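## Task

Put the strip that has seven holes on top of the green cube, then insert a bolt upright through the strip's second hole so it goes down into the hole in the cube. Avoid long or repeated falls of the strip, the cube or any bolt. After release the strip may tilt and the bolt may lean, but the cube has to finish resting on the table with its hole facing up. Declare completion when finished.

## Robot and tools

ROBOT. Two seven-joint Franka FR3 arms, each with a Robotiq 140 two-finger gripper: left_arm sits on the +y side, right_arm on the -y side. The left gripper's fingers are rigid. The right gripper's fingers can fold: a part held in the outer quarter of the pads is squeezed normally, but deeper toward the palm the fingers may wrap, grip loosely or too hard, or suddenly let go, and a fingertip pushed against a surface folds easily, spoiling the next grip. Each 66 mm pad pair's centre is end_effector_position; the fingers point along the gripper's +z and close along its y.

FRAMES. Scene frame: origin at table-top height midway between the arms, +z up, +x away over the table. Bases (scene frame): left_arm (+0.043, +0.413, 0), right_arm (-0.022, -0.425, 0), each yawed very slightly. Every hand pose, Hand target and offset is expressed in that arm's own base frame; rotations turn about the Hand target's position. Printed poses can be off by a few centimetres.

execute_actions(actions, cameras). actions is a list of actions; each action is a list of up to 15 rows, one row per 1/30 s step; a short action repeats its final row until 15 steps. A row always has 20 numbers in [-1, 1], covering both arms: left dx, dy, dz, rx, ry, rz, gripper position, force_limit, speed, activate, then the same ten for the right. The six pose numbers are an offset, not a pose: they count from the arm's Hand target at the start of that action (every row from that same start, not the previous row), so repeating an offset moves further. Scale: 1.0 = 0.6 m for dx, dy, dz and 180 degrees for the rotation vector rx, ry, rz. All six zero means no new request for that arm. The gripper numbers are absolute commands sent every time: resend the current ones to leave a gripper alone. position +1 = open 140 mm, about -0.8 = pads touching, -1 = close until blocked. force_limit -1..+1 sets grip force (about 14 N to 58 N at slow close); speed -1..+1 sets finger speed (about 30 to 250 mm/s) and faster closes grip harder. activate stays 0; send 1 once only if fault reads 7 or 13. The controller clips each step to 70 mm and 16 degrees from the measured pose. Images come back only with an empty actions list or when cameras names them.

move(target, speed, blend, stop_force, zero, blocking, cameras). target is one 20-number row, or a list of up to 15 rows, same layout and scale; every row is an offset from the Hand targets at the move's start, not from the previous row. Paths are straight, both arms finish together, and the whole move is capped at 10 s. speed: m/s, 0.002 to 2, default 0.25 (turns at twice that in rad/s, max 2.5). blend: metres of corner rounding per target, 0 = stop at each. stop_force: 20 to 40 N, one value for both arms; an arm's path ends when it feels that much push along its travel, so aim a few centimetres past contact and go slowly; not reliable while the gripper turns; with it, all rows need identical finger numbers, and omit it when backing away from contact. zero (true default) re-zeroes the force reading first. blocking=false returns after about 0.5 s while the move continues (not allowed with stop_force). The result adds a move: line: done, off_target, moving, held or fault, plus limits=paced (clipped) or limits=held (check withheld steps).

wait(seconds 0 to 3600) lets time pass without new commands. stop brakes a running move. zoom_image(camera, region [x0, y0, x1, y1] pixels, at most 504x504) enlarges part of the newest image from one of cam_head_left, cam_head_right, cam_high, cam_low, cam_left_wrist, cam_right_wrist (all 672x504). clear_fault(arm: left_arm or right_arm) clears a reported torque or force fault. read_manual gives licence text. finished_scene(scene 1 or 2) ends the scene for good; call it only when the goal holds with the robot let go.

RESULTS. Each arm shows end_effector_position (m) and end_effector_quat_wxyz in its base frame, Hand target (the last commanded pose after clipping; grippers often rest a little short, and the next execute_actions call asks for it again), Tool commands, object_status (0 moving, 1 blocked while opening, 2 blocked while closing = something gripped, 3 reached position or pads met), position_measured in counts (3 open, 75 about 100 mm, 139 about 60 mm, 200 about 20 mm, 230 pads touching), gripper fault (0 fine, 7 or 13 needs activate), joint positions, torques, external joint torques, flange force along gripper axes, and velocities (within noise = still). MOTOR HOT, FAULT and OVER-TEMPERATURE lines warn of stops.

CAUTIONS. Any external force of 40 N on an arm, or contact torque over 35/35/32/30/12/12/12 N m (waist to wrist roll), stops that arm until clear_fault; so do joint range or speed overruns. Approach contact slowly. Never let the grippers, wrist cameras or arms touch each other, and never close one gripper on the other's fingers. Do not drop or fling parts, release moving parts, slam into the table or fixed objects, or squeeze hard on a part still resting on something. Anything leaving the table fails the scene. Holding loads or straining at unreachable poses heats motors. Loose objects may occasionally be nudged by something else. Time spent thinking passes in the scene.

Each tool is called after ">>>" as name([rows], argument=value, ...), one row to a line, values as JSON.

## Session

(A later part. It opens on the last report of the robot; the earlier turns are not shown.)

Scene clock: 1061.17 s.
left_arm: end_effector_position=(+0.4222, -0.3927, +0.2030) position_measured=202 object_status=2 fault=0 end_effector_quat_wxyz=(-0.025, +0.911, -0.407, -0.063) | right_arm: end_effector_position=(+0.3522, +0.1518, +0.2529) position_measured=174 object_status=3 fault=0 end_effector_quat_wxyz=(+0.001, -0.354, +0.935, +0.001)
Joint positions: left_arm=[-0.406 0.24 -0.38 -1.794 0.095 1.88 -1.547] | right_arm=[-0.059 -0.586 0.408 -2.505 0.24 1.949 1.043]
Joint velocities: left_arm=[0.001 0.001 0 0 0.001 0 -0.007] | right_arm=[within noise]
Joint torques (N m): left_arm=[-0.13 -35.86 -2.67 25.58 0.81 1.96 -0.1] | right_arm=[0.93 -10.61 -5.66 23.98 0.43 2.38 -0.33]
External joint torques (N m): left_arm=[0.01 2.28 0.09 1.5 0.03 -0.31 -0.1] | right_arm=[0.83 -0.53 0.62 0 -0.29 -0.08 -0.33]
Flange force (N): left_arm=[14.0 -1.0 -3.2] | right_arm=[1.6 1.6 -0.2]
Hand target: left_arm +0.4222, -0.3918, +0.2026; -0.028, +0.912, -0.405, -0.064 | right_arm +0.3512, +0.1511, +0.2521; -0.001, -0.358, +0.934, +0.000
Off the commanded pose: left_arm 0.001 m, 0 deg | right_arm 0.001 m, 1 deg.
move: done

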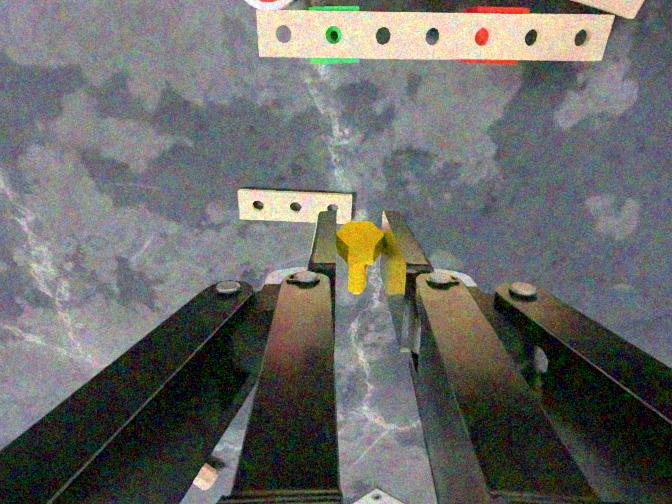

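>>> move(target=[0.0,0.0,-0.06,-0.3067,-0.2821,0,-1,-0.5,-1,0,0,0,0,0,0,0,-0.36,-0.5,-1,0], speed=0.3, cameras=["cam_left_wrist","cam_low"])

>>> zoom_image(camera="cam_low", region=[280, 190, 360, 270])

>>> zoom_image(camera="cam_left_wrist", region=[330, 228, 390, 288])

Scene clock: 1071.27 s.
left_arm: end_effector_position=(+0.4224, -0.3908, +0.1654) position_measured=202 object_status=2 fault=0 end_effector_quat_wxyz=(+0.216, +0.763, -0.340, +0.506) | right_arm: end_effector_position=(+0.3522, +0.1518, +0.2529) position_measured=174 object_status=3 fault=0 end_effector_quat_wxyz=(+0.001, -0.354, +0.935, +0.001)
Joint positions: left_arm=[-0.566 0.367 -0.085 -2.835 0.161 4.359 -1.512] | right_arm=[-0.059 -0.586 0.408 -2.505 0.24 1.949 1.043]
Joint velocities: left_arm=[0.001 0 -0.001 0.001 0.001 0.004 -0.004] | right_arm=[within noise]
Joint torques (N m): left_arm=[0.59 -25.58 -1.27 9.45 0.24 3.72 0.04] | right_arm=[0.92 -10.61 -5.7 23.95 0.43 2.38 -0.33]
External joint torques (N m): left_arm=[0.68 2.24 -0.66 1.29 0.14 0.3 0.01] | right_arm=[0.94 -0.55 0.7 -0.04 -0.29 -0.09 -0.33]
Flange force (N): left_arm=[-9.4 -1.5 8.8] | right_arm=[1.7 1.9 -0.1]
Hand target: left_arm +0.4222, -0.3918, +0.1666; +0.220, +0.762, -0.339, +0.506 | right_arm +0.3512, +0.1511, +0.2521; -0.001, -0.358, +0.934, +0.000
Off the commanded pose: left_arm 0.002 m, 0 deg | right_arm 0.001 m, 1 deg.
move: done; limits=paced
Images, in order (width x height): cam_low 672x504, cam_left_wrist 672x504.

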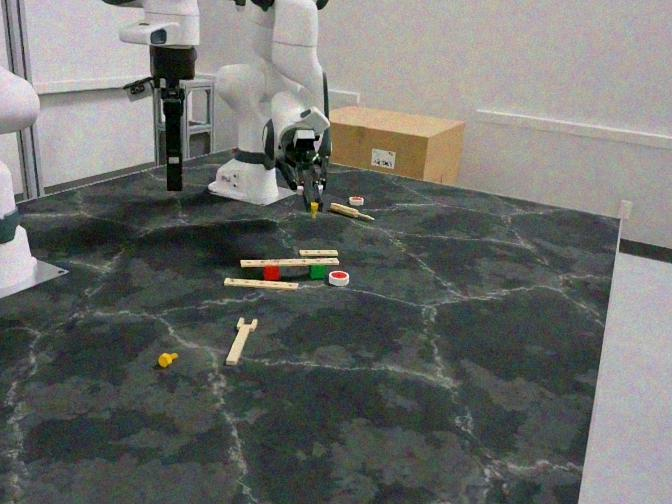

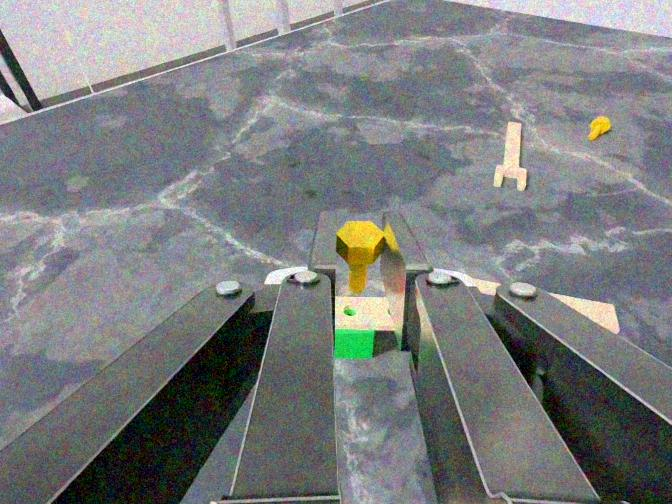

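Scaled by 6.300 from the camera's image (finer frame: 960x720).

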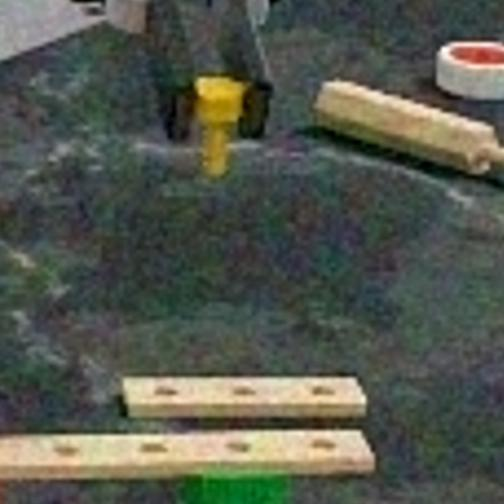

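Scaled by 8.400 from the camera's image (finer frame: 960x720).

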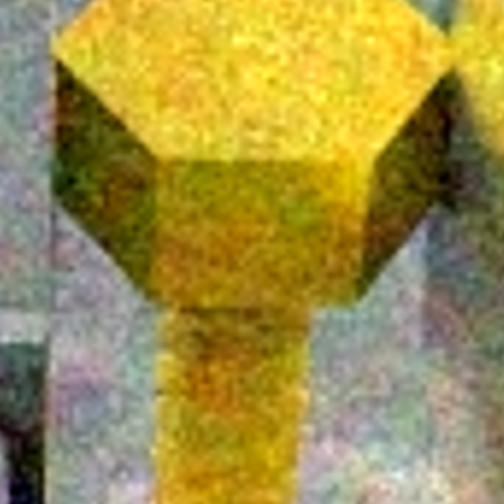

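>>> move(target=[0.0588,-0.047,-0.091,-0.0123,-0.0113,0,-1,-0.5,-1,0,0,0,0,0,0,0,-0.36,-0.5,-1,0], speed=0.1, cameras=["cam_left_wrist","cam_low"])

>>> zoom_image(camera="cam_low", region=[280, 200, 360, 280])

>>> zoom_image(camera="cam_left_wrist", region=[310, 230, 410, 330])

Scene clock: 1088.23 s.
left_arm: end_effector_position=(+0.4585, -0.4184, +0.1109) position_measured=202 object_status=2 fault=0 end_effector_quat_wxyz=(+0.227, +0.752, -0.329, +0.524) | right_arm: end_effector_position=(+0.3522, +0.1518, +0.2529) position_measured=174 object_status=3 fault=0 end_effector_quat_wxyz=(+0.001, -0.354, +0.935, +0.001)
Joint positions: left_arm=[-0.576 0.669 -0.078 -2.603 0.161 4.478 -1.494] | right_arm=[-0.059 -0.586 0.408 -2.505 0.24 1.949 1.043]
Joint velocities: left_arm=[-0.002 0.001 0.001 0 -0.001 0.005 0.003] | right_arm=[within noise]
Joint torques (N m): left_arm=[-0.15 -31.49 -0.57 7.85 0.23 3.6 0.37] | right_arm=[0.9 -10.6 -5.65 23.94 0.44 2.36 -0.32]
External joint torques (N m): left_arm=[-0.07 2.52 0.44 1.38 0.11 0.27 0.34] | right_arm=[0.94 -0.48 0.78 -0.07 -0.28 -0.1 -0.32]
Flange force (N): left_arm=[-10.2 -1.0 7.7] | right_arm=[1.5 1.9 0.0]
Hand target: left_arm +0.4575, -0.4200, +0.1120; +0.228, +0.749, -0.333, +0.526 | right_arm +0.3512, +0.1511, +0.2521; -0.001, -0.358, +0.934, +0.000
Off the commanded pose: left_arm 0.002 m, 1 deg | right_arm 0.001 m, 1 deg.
move: done
Images, in order (width x height): cam_low 672x504, cam_left_wrist 672x504.

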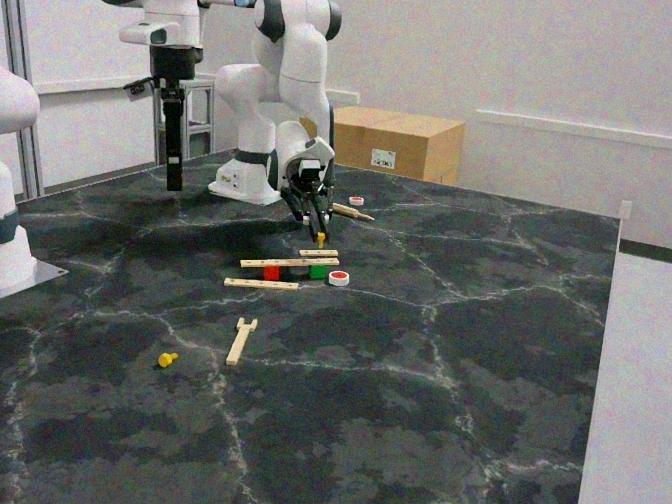

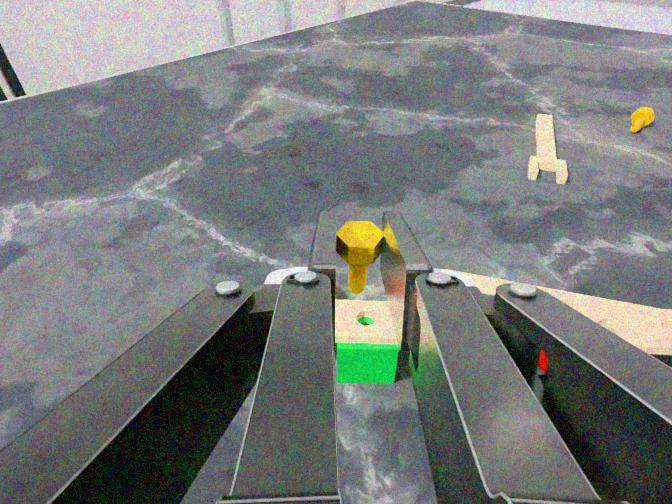

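Scaled by 6.300 from the camera's image (finer frame: 960x720).

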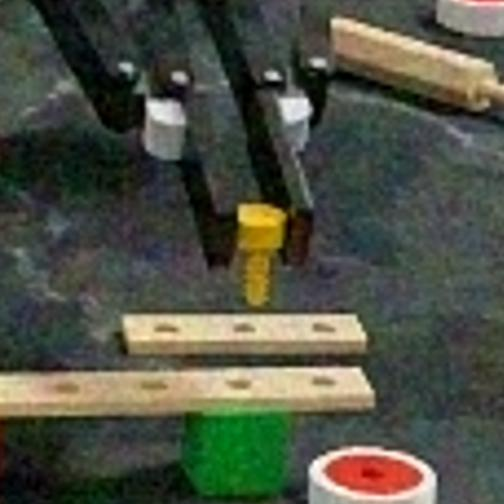

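Scaled by 5.040 from the camera's image (finer frame: 960x720).

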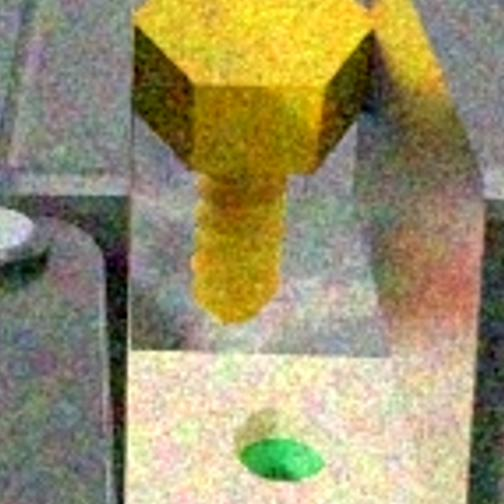

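>>> move(target=[-0.0055,-0.0073,-0.0217,0,0,0,-1,-0.5,-1,0,0,0,0,0,0,0,-0.36,-0.5,-1,0], speed=0.04, cameras=["cam_left_wrist","cam_low"])

>>> zoom_image(camera="cam_low", region=[295, 225, 345, 275])

>>> zoom_image(camera="cam_left_wrist", region=[330, 265, 390, 325])

Scene clock: 1110.20 s.
left_arm: end_effector_position=(+0.4531, -0.4249, +0.0981) position_measured=202 object_status=2 fault=0 end_effector_quat_wxyz=(+0.230, +0.750, -0.332, +0.524) | right_arm: end_effector_position=(+0.3522, +0.1518, +0.2529) position_measured=174 object_status=3 fault=0 end_effector_quat_wxyz=(+0.001, -0.354, +0.935, +0.001)
Joint positions: left_arm=[-0.592 0.716 -0.079 -2.579 0.153 4.5 -1.489] | right_arm=[-0.059 -0.586 0.408 -2.505 0.24 1.949 1.043]
Joint velocities: left_arm=[0 0.002 0 0.002 -0.002 0.005 0.001] | right_arm=[within noise]
Joint torques (N m): left_arm=[-0.14 -31.96 -0.69 7.25 -0.45 3.6 0.4] | right_arm=[0.93 -10.61 -5.69 23.95 0.43 2.37 -0.31]
External joint torques (N m): left_arm=[0.07 2.64 0.49 1.22 -0.59 0.26 0.37] | right_arm=[0.87 -0.46 0.63 -0.05 -0.29 -0.09 -0.31]
Flange force (N): left_arm=[-10.4 1.0 7.3] | right_arm=[1.5 1.7 -0.1]
Hand target: left_arm +0.4542, -0.4244, +0.0989; +0.228, +0.749, -0.333, +0.526 | right_arm +0.3512, +0.1511, +0.2521; -0.001, -0.358, +0.934, +0.000
Off the commanded pose: left_arm 0.001 m, 0 deg | right_arm 0.001 m, 1 deg.
move: done
Images, in order (width x height): cam_low 672x504, cam_left_wrist 672x504.

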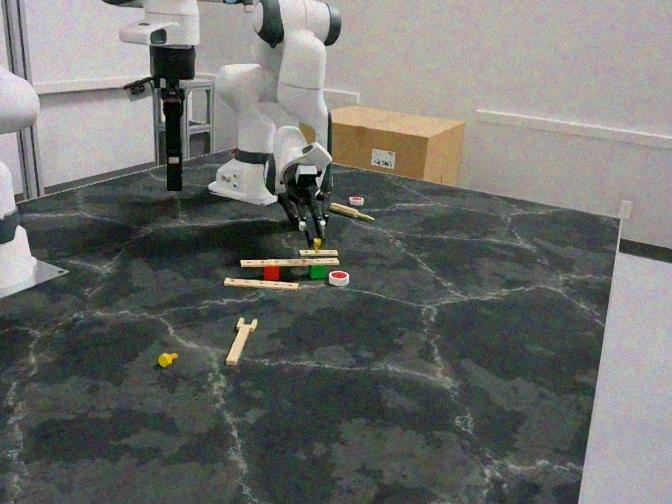

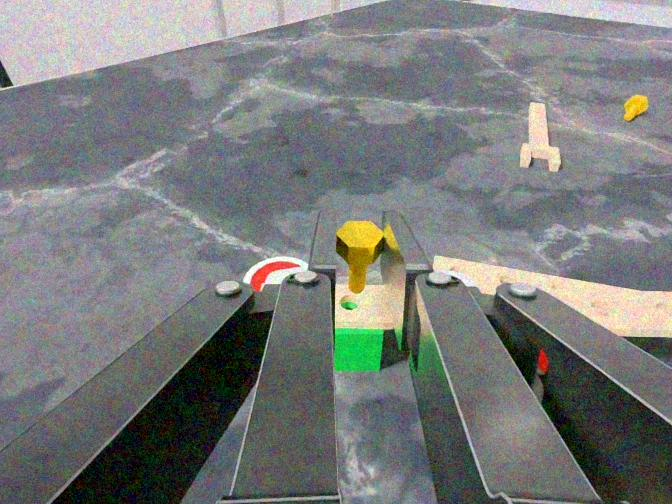

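Scaled by 10.080 from the camera's image (finer frame: 960x720).

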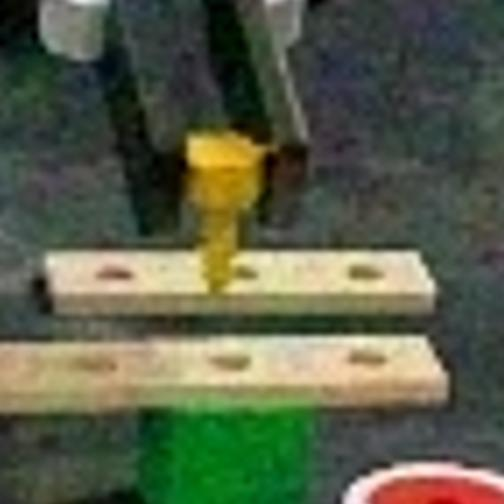

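Scaled by 8.400 from the camera's image (finer frame: 960x720).

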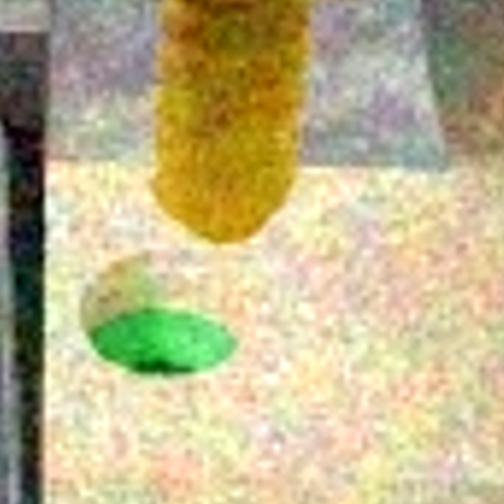

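>>> move(target=[0.0088,-0.0008,-0.0067,0,0,0,-1,-0.5,-1,0,0,0,0,0,0,0,-0.36,-0.5,-1,0], speed=0.03, cameras=["cam_left_wrist","cam_low"])

>>> zoom_image(camera="cam_low", region=[295, 225, 345, 275])

>>> zoom_image(camera="cam_left_wrist", region=[330, 265, 390, 325])

Scene clock: 1138.10 s.
left_arm: end_effector_position=(+0.4598, -0.4242, +0.0955) position_measured=202 object_status=2 fault=0 end_effector_quat_wxyz=(+0.228, +0.749, -0.331, +0.527) | right_arm: end_effector_position=(+0.3522, +0.1518, +0.2529) position_measured=174 object_status=3 fault=0 end_effector_quat_wxyz=(+0.001, -0.354, +0.935, +0.001)
Joint positions: left_arm=[-0.592 0.731 -0.072 -2.56 0.153 4.501 -1.488] | right_arm=[-0.059 -0.586 0.408 -2.505 0.24 1.949 1.043]
Joint torques (N m): left_arm=[0.25 -32.05 -0.49 7.06 0.26 3.37 0.2] | right_arm=[0.93 -10.62 -5.72 24 0.43 2.37 -0.31]
External joint torques (N m): left_arm=[0.46 2.97 0.61 0.95 0.13 0.04 0.17] | right_arm=[0.84 -0.47 0.56 0 -0.28 -0.09 -0.31]
Flange force (N): left_arm=[-10.7 -2.2 6.9] | right_arm=[1.5 1.5 -0.3]
Hand target: left_arm +0.4595, -0.4248, +0.0949; +0.228, +0.749, -0.333, +0.526 | right_arm +0.3512, +0.1511, +0.2521; -0.001, -0.358, +0.934, +0.000
Off the commanded pose: left_arm 0.001 m, 0 deg | right_arm 0.001 m, 1 deg.
move: done
Images, in order (width x height): cam_low 672x504, cam_left_wrist 672x504.

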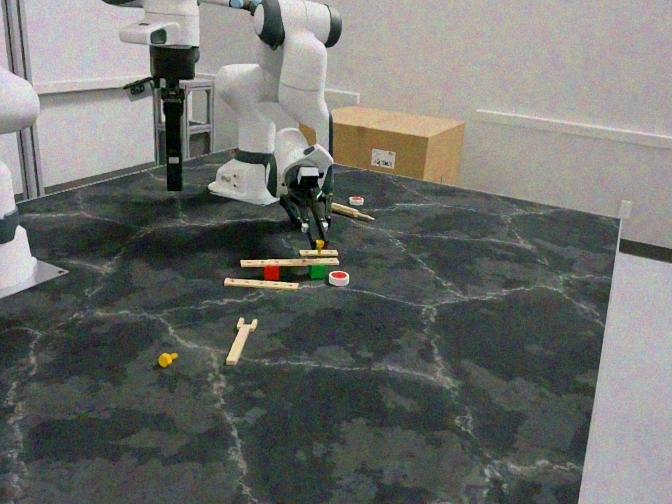

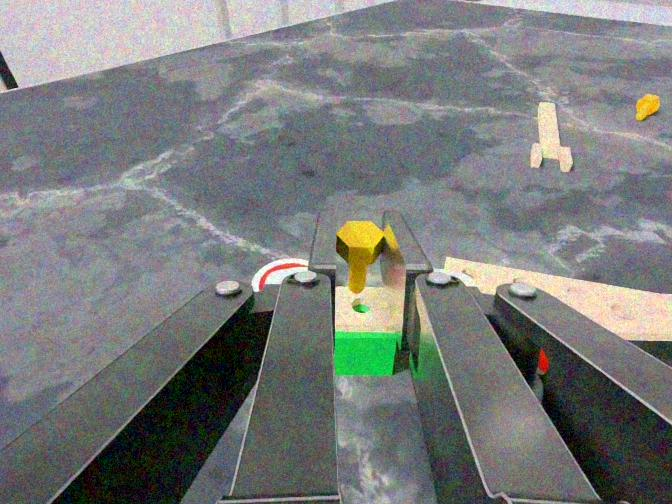

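Scaled by 10.080 from the camera's image (finer frame: 960x720).

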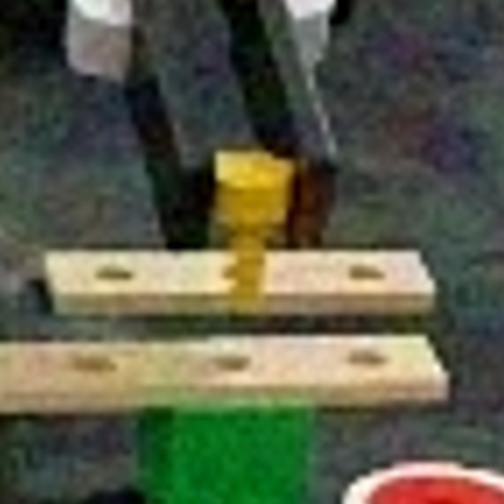

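Scaled by 8.400 from the camera's image (finer frame: 960x720).

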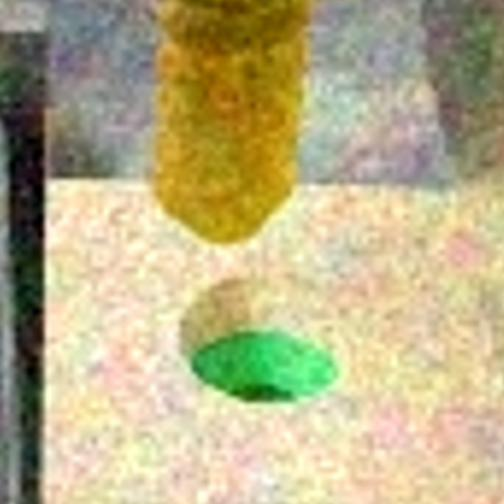

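>>> move(target=[0.0002,-0.0044,-0.0133,0,0,0,-1,-0.5,-1,0,0,0,0,0,0,0,-0.36,-0.5,-1,0], speed=0.03, cameras=["cam_left_wrist","cam_low"])

>>> zoom_image(camera="cam_low", region=[295, 225, 345, 275])

>>> zoom_image(camera="cam_left_wrist", region=[330, 265, 390, 325])

Scene clock: 1156.47 s.
left_arm: end_effector_position=(+0.4596, -0.4268, +0.0860) position_measured=202 object_status=2 fault=0 end_effector_quat_wxyz=(+0.228, +0.750, -0.332, +0.524) | right_arm: end_effector_position=(+0.3522, +0.1518, +0.2529) position_measured=174 object_status=3 fault=0 end_effector_quat_wxyz=(+0.001, -0.354, +0.935, +0.001)
Joint positions: left_arm=[-0.596 0.759 -0.072 -2.54 0.153 4.505 -1.488] | right_arm=[-0.059 -0.586 0.408 -2.505 0.24 1.949 1.043]
Joint velocities: left_arm=[-0.002 -0.001 0.001 0.004 0 0.003 0.001] | right_arm=[within noise]
Joint torques (N m): left_arm=[0.01 -32.72 -1.11 7.13 -0.05 3.69 0.3] | right_arm=[0.9 -10.63 -5.7 23.95 0.44 2.38 -0.31]
External joint torques (N m): left_arm=[0.09 2.5 -0.1 1.28 -0.15 0.37 0.27] | right_arm=[0.85 -0.48 0.64 -0.08 -0.28 -0.08 -0.31]
Flange force (N): left_arm=[-10.0 0.4 6.9] | right_arm=[1.6 1.7 0.0]
Hand target: left_arm +0.4596, -0.4275, +0.0869; +0.228, +0.749, -0.333, +0.526 | right_arm +0.3512, +0.1511, +0.2521; -0.001, -0.358, +0.934, +0.000
Off the commanded pose: left_arm 0.001 m, 0 deg | right_arm 0.001 m, 1 deg.
move: done
Images, in order (width x height): cam_low 672x504, cam_left_wrist 672x504.

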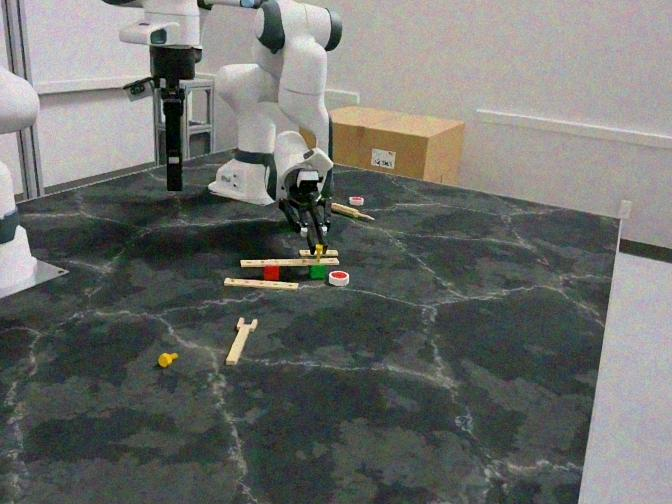

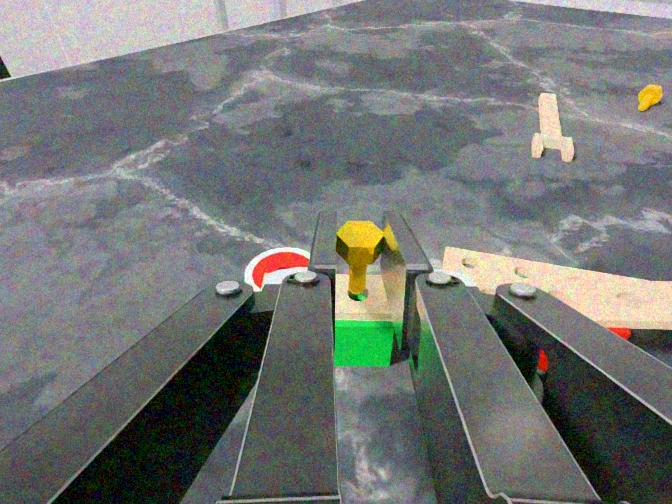

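Scaled by 10.080 from the camera's image (finer frame: 960x720).

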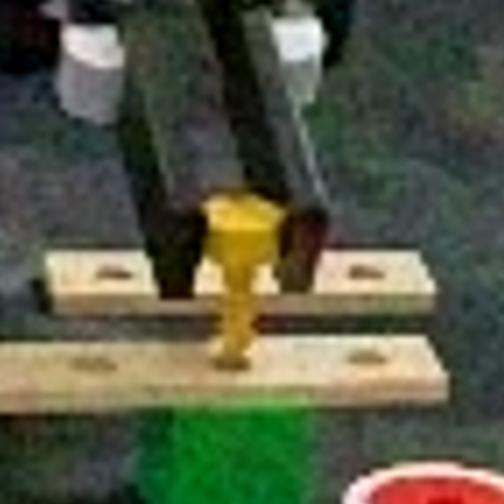

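Scaled by 8.400 from the camera's image (finer frame: 960x720).

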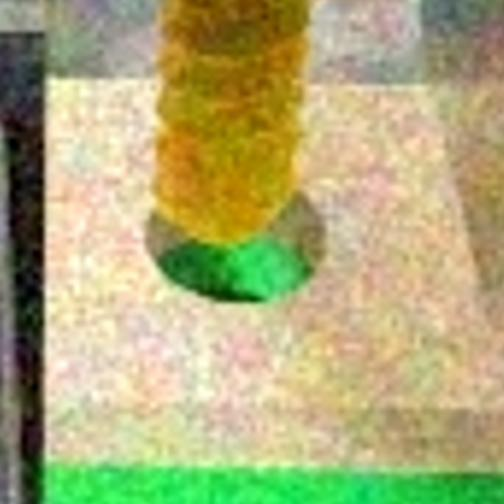

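>>> move(target=[-0.0003,-0.0003,-0.008,0,0,0,-1,-0.5,-1,0,0,0,0,0,0,0,-0.36,-0.5,-1,0], speed=0.02, cameras=["cam_left_wrist","cam_low"])

>>> zoom_image(camera="cam_low", region=[295, 225, 345, 275])

>>> zoom_image(camera="cam_left_wrist", region=[330, 265, 390, 325])

Scene clock: 1163.90 s.
left_arm: end_effector_position=(+0.4590, -0.4275, +0.0812) position_measured=202 object_status=2 fault=0 end_effector_quat_wxyz=(+0.229, +0.750, -0.331, +0.524) | right_arm: end_effector_position=(+0.3522, +0.1518, +0.2529) position_measured=174 object_status=3 fault=0 end_effector_quat_wxyz=(+0.001, -0.354, +0.935, +0.001)
Joint positions: left_arm=[-0.598 0.776 -0.072 -2.531 0.153 4.512 -1.488] | right_arm=[-0.059 -0.586 0.408 -2.505 0.24 1.949 1.043]
Joint velocities: left_arm=[-0.002 0.001 0 0.001 0.001 0.005 0] | right_arm=[within noise]
Joint torques (N m): left_arm=[-0.14 -32.85 -0.54 7.67 -0.06 3.67 0.36] | right_arm=[0.92 -10.62 -5.73 23.95 0.43 2.39 -0.31]
External joint torques (N m): left_arm=[-0.09 2.62 0.45 1.94 -0.16 0.34 0.33] | right_arm=[0.86 -0.47 0.6 -0.09 -0.29 -0.08 -0.31]
Flange force (N): left_arm=[-11.1 -0.3 9.1] | right_arm=[1.7 1.6 0.0]
Hand target: left_arm +0.4594, -0.4277, +0.0821; +0.228, +0.749, -0.333, +0.526 | right_arm +0.3512, +0.1511, +0.2521; -0.001, -0.358, +0.934, +0.000
Off the commanded pose: left_arm 0.001 m, 0 deg | right_arm 0.001 m, 1 deg.
move: done
Images, in order (width x height): cam_low 672x504, cam_left_wrist 672x504.

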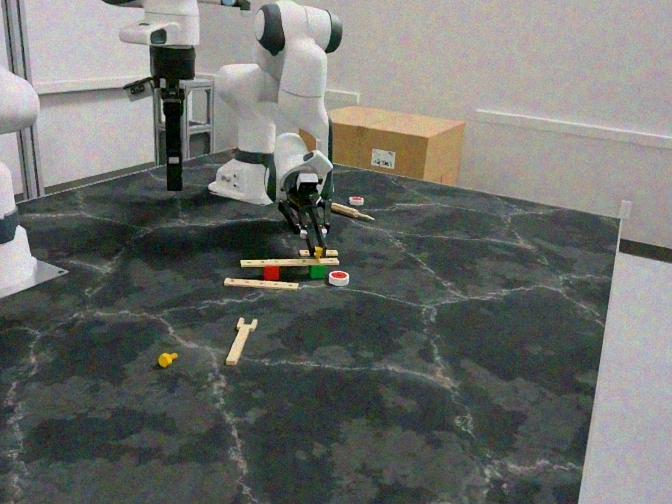

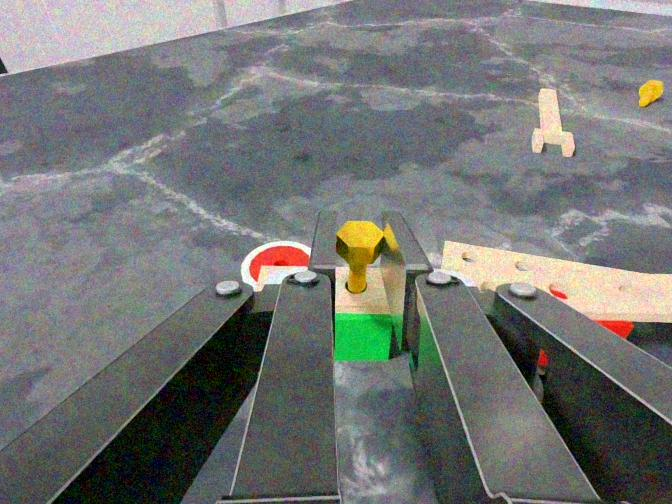

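Scaled by 10.080 from the camera's image (finer frame: 960x720).

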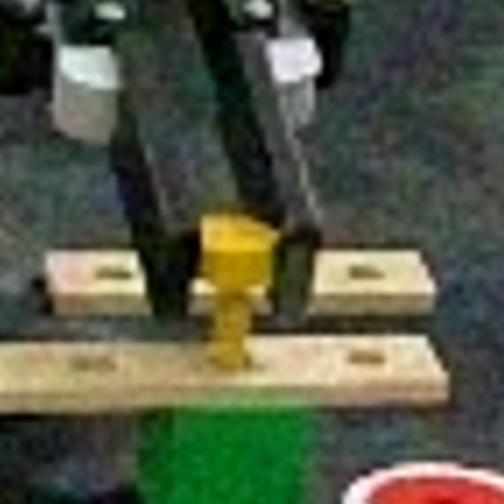

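Scaled by 8.400 from the camera's image (finer frame: 960x720).

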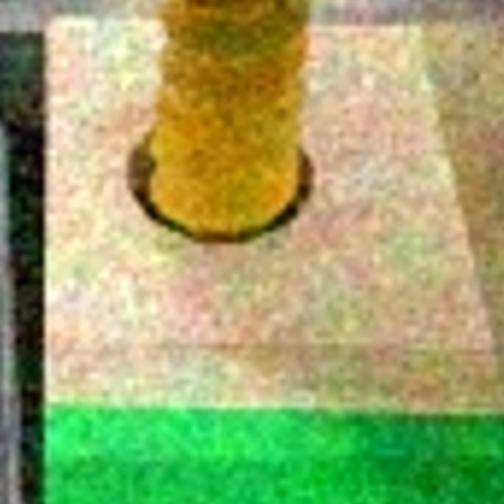

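>>> move(target=[0.0,0.0,-0.007,0,0,0,-1,-0.5,-1,0,0,0,0,0,0,0,-0.36,-0.5,-1,0], speed=0.02, cameras=["cam_left_wrist","cam_low"])

>>> zoom_image(camera="cam_low", region=[295, 225, 345, 275])

>>> zoom_image(camera="cam_left_wrist", region=[330, 255, 390, 315])

Scene clock: 1177.63 s.
left_arm: end_effector_position=(+0.4591, -0.4274, +0.0770) position_measured=202 object_status=2 fault=0 end_effector_quat_wxyz=(+0.229, +0.751, -0.331, +0.524) | right_arm: end_effector_position=(+0.3522, +0.1518, +0.2529) position_measured=174 object_status=3 fault=0 end_effector_quat_wxyz=(+0.001, -0.354, +0.935, +0.001)
Joint positions: left_arm=[-0.6 0.79 -0.07 -2.522 0.153 4.518 -1.488] | right_arm=[-0.059 -0.586 0.408 -2.505 0.24 1.949 1.043]
Joint velocities: left_arm=[-0.003 0.001 0 0.002 -0.001 0.005 0] | right_arm=[within noise]
Joint torques (N m): left_arm=[0 -32.97 -0.77 6.89 -0.07 3.68 0.35] | right_arm=[0.93 -10.64 -5.68 23.98 0.44 2.38 -0.32]
External joint torques (N m): left_arm=[0.17 2.63 0.32 1.28 -0.18 0.35 0.32] | right_arm=[0.87 -0.57 0.63 0.01 -0.28 -0.08 -0.32]
Flange force (N): left_arm=[-10.5 -0.2 6.9] | right_arm=[1.7 1.8 -0.3]
Hand target: left_arm +0.4594, -0.4277, +0.0779; +0.228, +0.749, -0.333, +0.526 | right_arm +0.3512, +0.1511, +0.2521; -0.001, -0.358, +0.934, +0.000
Off the commanded pose: left_arm 0.001 m, 0 deg | right_arm 0.001 m, 1 deg.
move: done
Images, in order (width x height): cam_low 672x504, cam_left_wrist 672x504.

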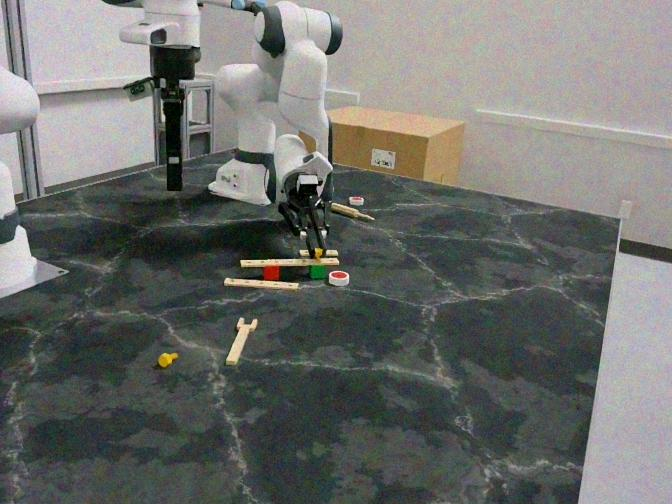

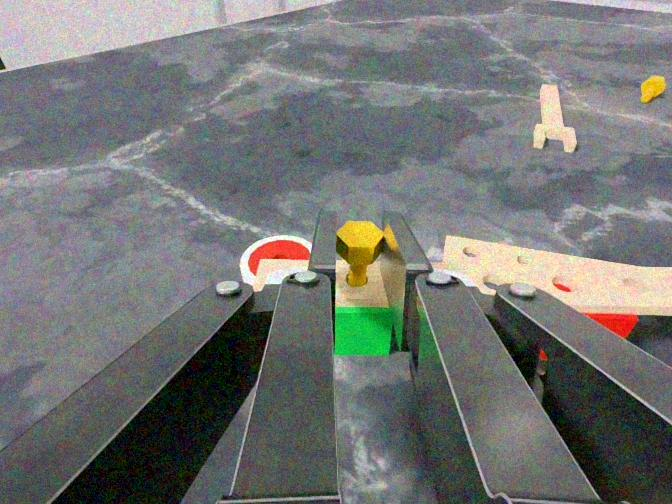

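Scaled by 10.080 from the camera's image (finer frame: 960x720).

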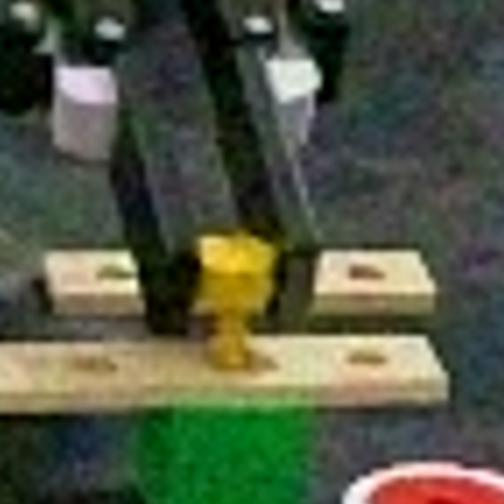

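Scaled by 8.400 from the camera's image (finer frame: 960x720).

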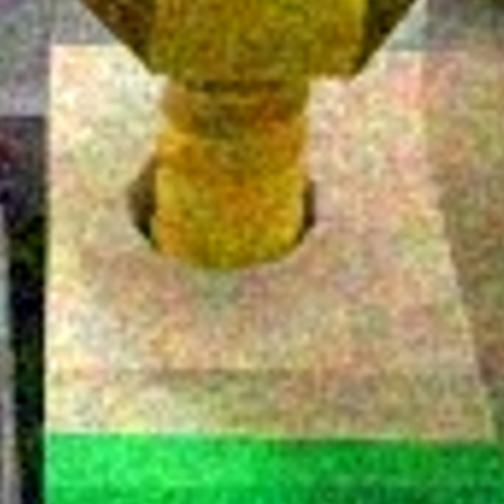

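>>> move(target=[0.0011,-0.0012,-0.0035,0,0,0,-1,-0.5,-1,0,0,0,0,0,0,0,-0.36,-0.5,-1,0], speed=0.01, cameras=["cam_left_wrist","cam_low"])

>>> zoom_image(camera="cam_left_wrist", region=[330, 255, 390, 315])

Scene clock: 1186.10 s.
left_arm: end_effector_position=(+0.4599, -0.4284, +0.0759) position_measured=202 object_status=2 fault=0 end_effector_quat_wxyz=(+0.229, +0.750, -0.331, +0.525) | right_arm: end_effector_position=(+0.3522, +0.1518, +0.2529) position_measured=174 object_status=3 fault=0 end_effector_quat_wxyz=(+0.001, -0.354, +0.935, +0.001)
Joint positions: left_arm=[-0.601 0.797 -0.069 -2.515 0.153 4.52 -1.488] | right_arm=[-0.059 -0.586 0.408 -2.505 0.24 1.949 1.043]
Joint velocities: left_arm=[-0.002 0.001 0.002 0.002 0.001 0.003 -0.001] | right_arm=[within noise]
Joint torques (N m): left_arm=[-0.15 -33.02 -0.65 6.73 -0.08 3.5 0.35] | right_arm=[0.92 -10.61 -5.69 23.97 0.44 2.38 -0.31]
External joint torques (N m): left_arm=[-0.04 2.79 0.37 1.13 -0.18 0.16 0.32] | right_arm=[0.86 -0.54 0.62 0.01 -0.28 -0.08 -0.31]
Flange force (N): left_arm=[-10.5 0.1 7.0] | right_arm=[1.6 1.7 -0.3]
Hand target: left_arm +0.4601, -0.4284, +0.0758; +0.228, +0.749, -0.333, +0.526 | right_arm +0.3512, +0.1511, +0.2521; -0.001, -0.358, +0.934, +0.000
Off the commanded pose: left_arm 0.000 m, 0 deg | right_arm 0.001 m, 1 deg.
move: done
Images, in order (width x height): cam_low 672x504, cam_left_wrist 672x504.

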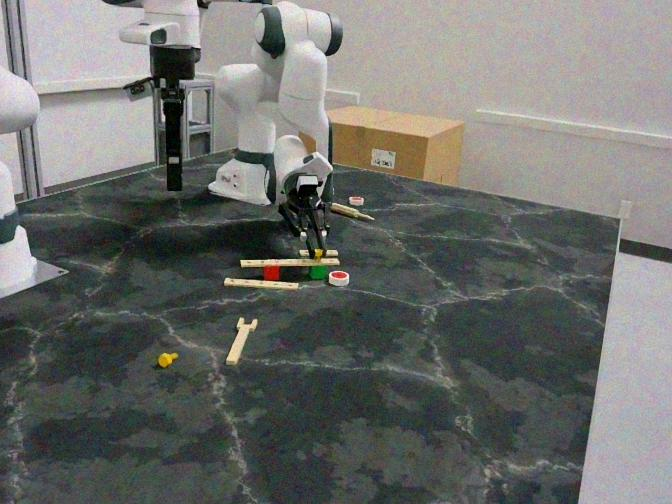

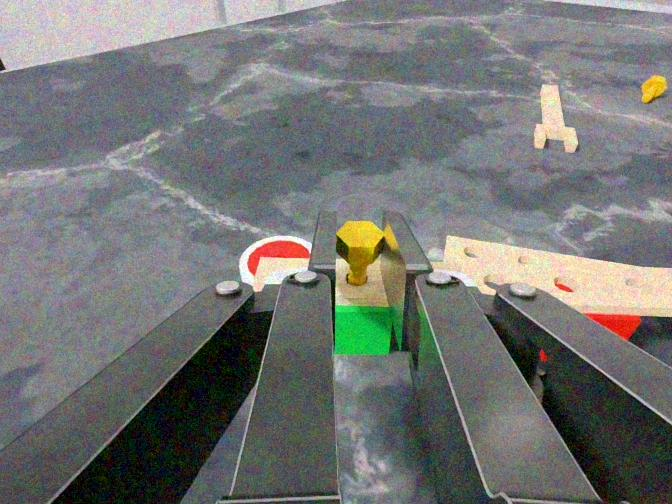

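Scaled by 8.400 from the camera's image (finer frame: 960x720).

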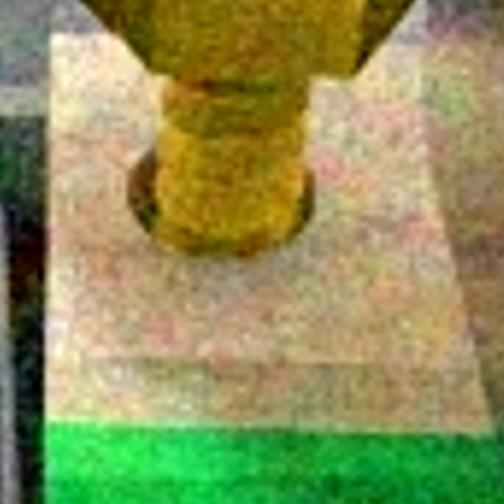

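>>> move(target=[0,0,-0.0035,0,0,0,-1,-0.5,-1,0,0,0,0,0,0,0,-0.36,-0.5,-1,0], speed=0.01, cameras=["cam_left_wrist"])

>>> zoom_image(camera="cam_left_wrist", region=[330, 255, 390, 315])

Scene clock: 1194.33 s.
left_arm: end_effector_position=(+0.4604, -0.4288, +0.0757) position_measured=202 object_status=2 fault=0 end_effector_quat_wxyz=(+0.230, +0.748, -0.331, +0.527) | right_arm: end_effector_position=(+0.3522, +0.1518, +0.2529) position_measured=174 object_status=3 fault=0 end_effector_quat_wxyz=(+0.001, -0.354, +0.935, +0.001)
Joint positions: left_arm=[-0.603 0.803 -0.068 -2.51 0.153 4.526 -1.488] | right_arm=[-0.059 -0.586 0.408 -2.505 0.24 1.949 1.043]
Joint torques (N m): left_arm=[0.32 -32.27 0.02 6.29 -0.13 3.04 0.34] | right_arm=[0.9 -10.62 -5.72 23.96 0.44 2.38 -0.31]
External joint torques (N m): left_arm=[0.55 3.59 1.14 0.7 -0.25 -0.28 0.31] | right_arm=[0.87 -0.47 0.63 -0.04 -0.28 -0.08 -0.31]
Flange force (N): left_arm=[-11.8 -1.8 7.1] | right_arm=[1.5 1.7 -0.1]
Hand target: left_arm +0.4601, -0.4284, +0.0737; +0.228, +0.749, -0.333, +0.526 | right_arm +0.3512, +0.1511, +0.2521; -0.001, -0.358, +0.934, +0.000
Off the commanded pose: left_arm 0.002 m, 0 deg | right_arm 0.001 m, 1 deg.
move: done

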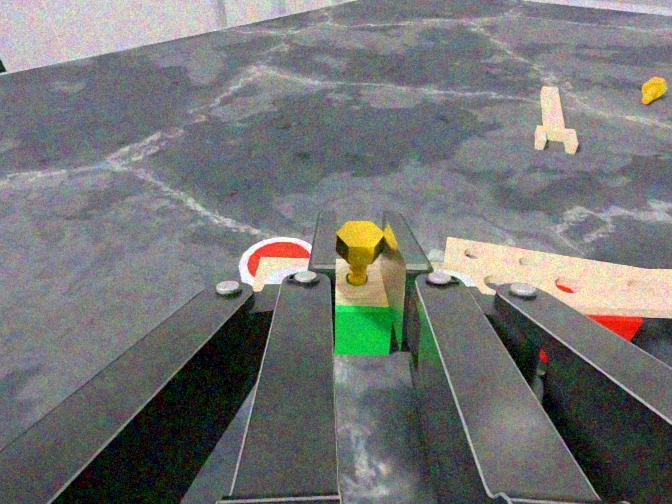

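Scaled by 8.400 from the camera's image (finer frame: 960x720).

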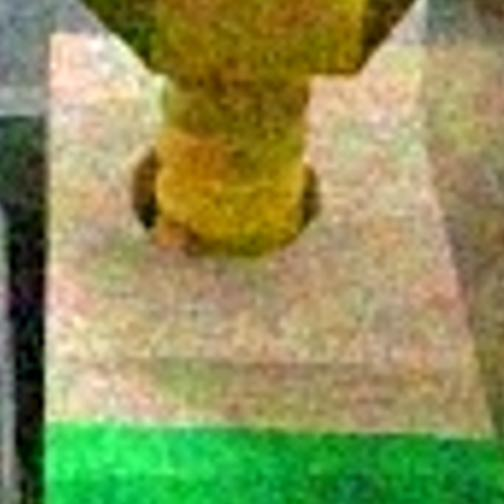

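>>> move([
  [0,0,0.0018,0,0,0,-1,-0.5,-1,0,0,0,0,0,0,0,-0.36,-0.5,-1,0],
  [0,0,0.0018,0,0,0,-0.42,-0.5,-1,0,0,0,0,0,0,0,-0.36,-0.5,-1,0],
], speed=0.01, cameras=["cam_left_wrist","cam_low"])

>>> zoom_image(camera="cam_left_wrist", region=[310, 215, 410, 315])

>>> zoom_image(camera="cam_low", region=[295, 225, 345, 275])

Scene clock: 1209.57 s.
left_arm: end_effector_position=(+0.4605, -0.4287, +0.0757) position_measured=182 object_status=0 fault=0 end_effector_quat_wxyz=(+0.230, +0.748, -0.331, +0.527) | right_arm: end_effector_position=(+0.3522, +0.1518, +0.2529) position_measured=174 object_status=3 fault=0 end_effector_quat_wxyz=(+0.001, -0.354, +0.935, +0.001)
Joint positions: left_arm=[-0.603 0.803 -0.067 -2.51 0.153 4.526 -1.488] | right_arm=[-0.059 -0.586 0.408 -2.505 0.24 1.949 1.043]
Joint torques (N m): left_arm=[-0.16 -33.84 -0.71 6.34 -0.07 3.34 0.27] | right_arm=[0.89 -10.61 -5.71 23.91 0.43 2.38 -0.31]
External joint torques (N m): left_arm=[-0.07 1.93 0.27 0.77 -0.16 0.03 0.24] | right_arm=[0.87 -0.54 0.64 -0.02 -0.28 -0.07 -0.31]
Flange force (N): left_arm=[-7.1 0.2 4.9] | right_arm=[1.7 1.7 -0.1]
Hand target: left_arm +0.4601, -0.4284, +0.0748; +0.228, +0.749, -0.333, +0.526 | right_arm +0.3512, +0.1511, +0.2521; -0.001, -0.358, +0.934, +0.000
Off the commanded pose: left_arm 0.001 m, 0 deg | right_arm 0.001 m, 1 deg.
move: done
Images, in order (width x height): cam_low 672x504, cam_left_wrist 672x504.

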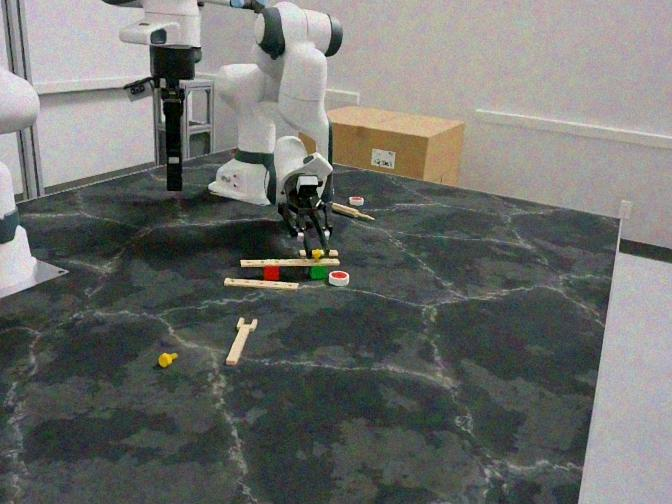

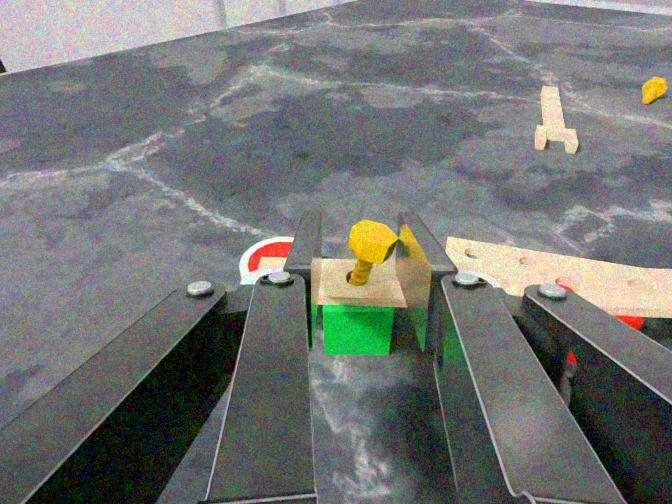

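Scaled by 5.040 from the camera's image (finer frame: 960x720).

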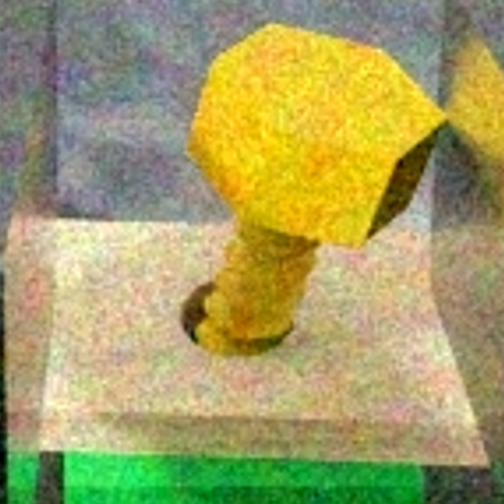

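Scaled by 10.080 from the camera's image (finer frame: 960x720).

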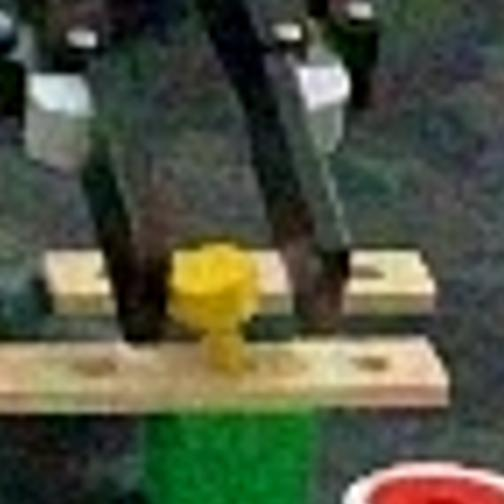

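>>> move(target=[0,0,0,0,0,0,-0.25,-0.5,-1,0,0,0,0,0,0,0,-0.36,-0.5,-1,0], speed=0.01, cameras=["cam_left_wrist","cam_low"])

>>> zoom_image(camera="cam_left_wrist", region=[310, 215, 410, 315])

>>> zoom_image(camera="cam_low", region=[295, 225, 345, 275])

Scene clock: 1218.30 s.
left_arm: end_effector_position=(+0.4605, -0.4287, +0.0757) position_measured=160 object_status=0 fault=0 end_effector_quat_wxyz=(+0.230, +0.748, -0.331, +0.527) | right_arm: end_effector_position=(+0.3522, +0.1518, +0.2529) position_measured=174 object_status=3 fault=0 end_effector_quat_wxyz=(+0.001, -0.354, +0.935, +0.001)
Joint positions: left_arm=[-0.603 0.803 -0.067 -2.51 0.153 4.526 -1.488] | right_arm=[-0.059 -0.586 0.408 -2.505 0.24 1.949 1.043]
Joint torques (N m): left_arm=[-0.07 -33.89 -0.72 6.37 -0.07 3.36 0.3] | right_arm=[0.93 -10.62 -5.69 23.96 0.44 2.37 -0.31]
External joint torques (N m): left_arm=[0.06 1.94 0.26 0.8 -0.16 0.04 0.27] | right_arm=[0.89 -0.58 0.64 0.04 -0.28 -0.08 -0.31]
Flange force (N): left_arm=[-7.1 0.0 4.9] | right_arm=[1.7 1.8 -0.3]
Hand target: left_arm +0.4601, -0.4284, +0.0748; +0.228, +0.749, -0.333, +0.526 | right_arm +0.3512, +0.1511, +0.2521; -0.001, -0.358, +0.934, +0.000
Off the commanded pose: left_arm 0.001 m, 0 deg | right_arm 0.001 m, 1 deg.
move: done
Images, in order (width x height): cam_low 672x504, cam_left_wrist 672x504.

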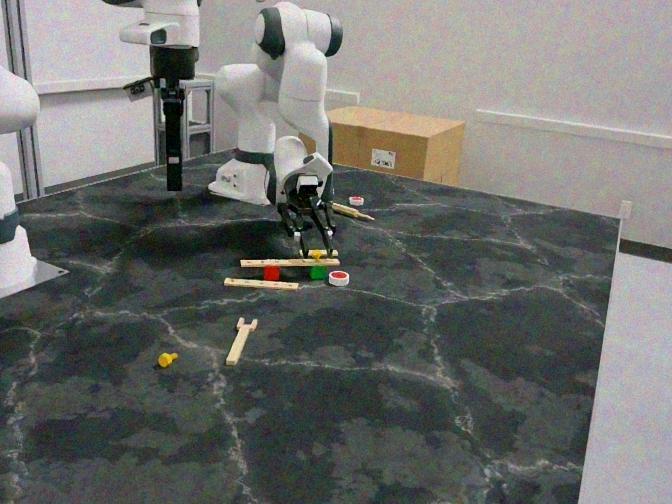

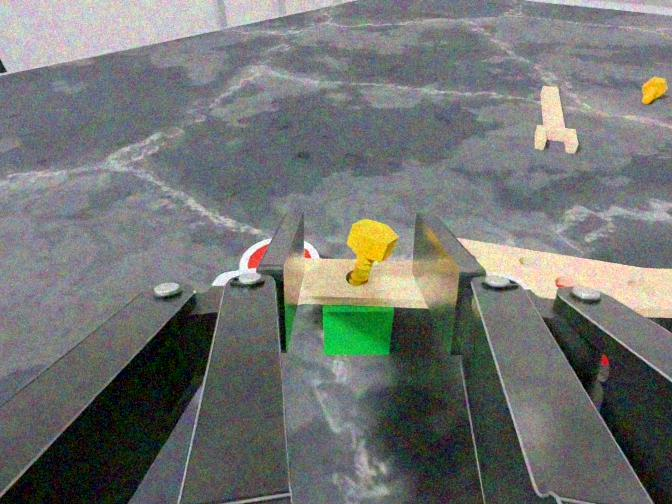

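Scaled by 5.040 from the camera's image (finer frame: 960x720).

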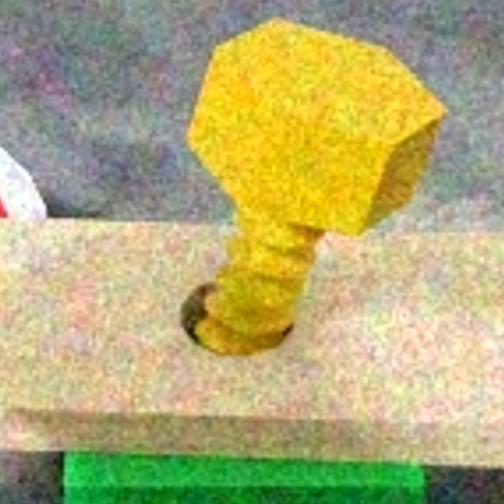

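Scaled by 10.080 from the camera's image (finer frame: 960x720).

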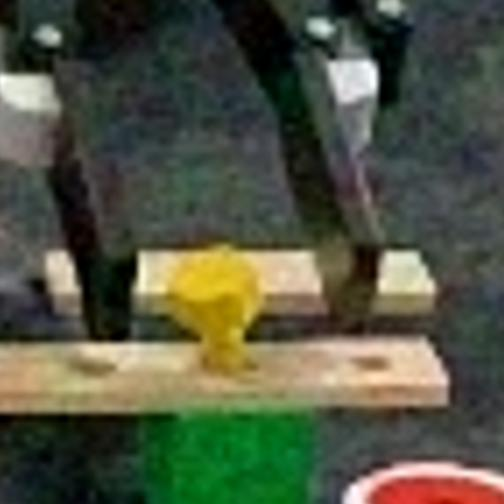

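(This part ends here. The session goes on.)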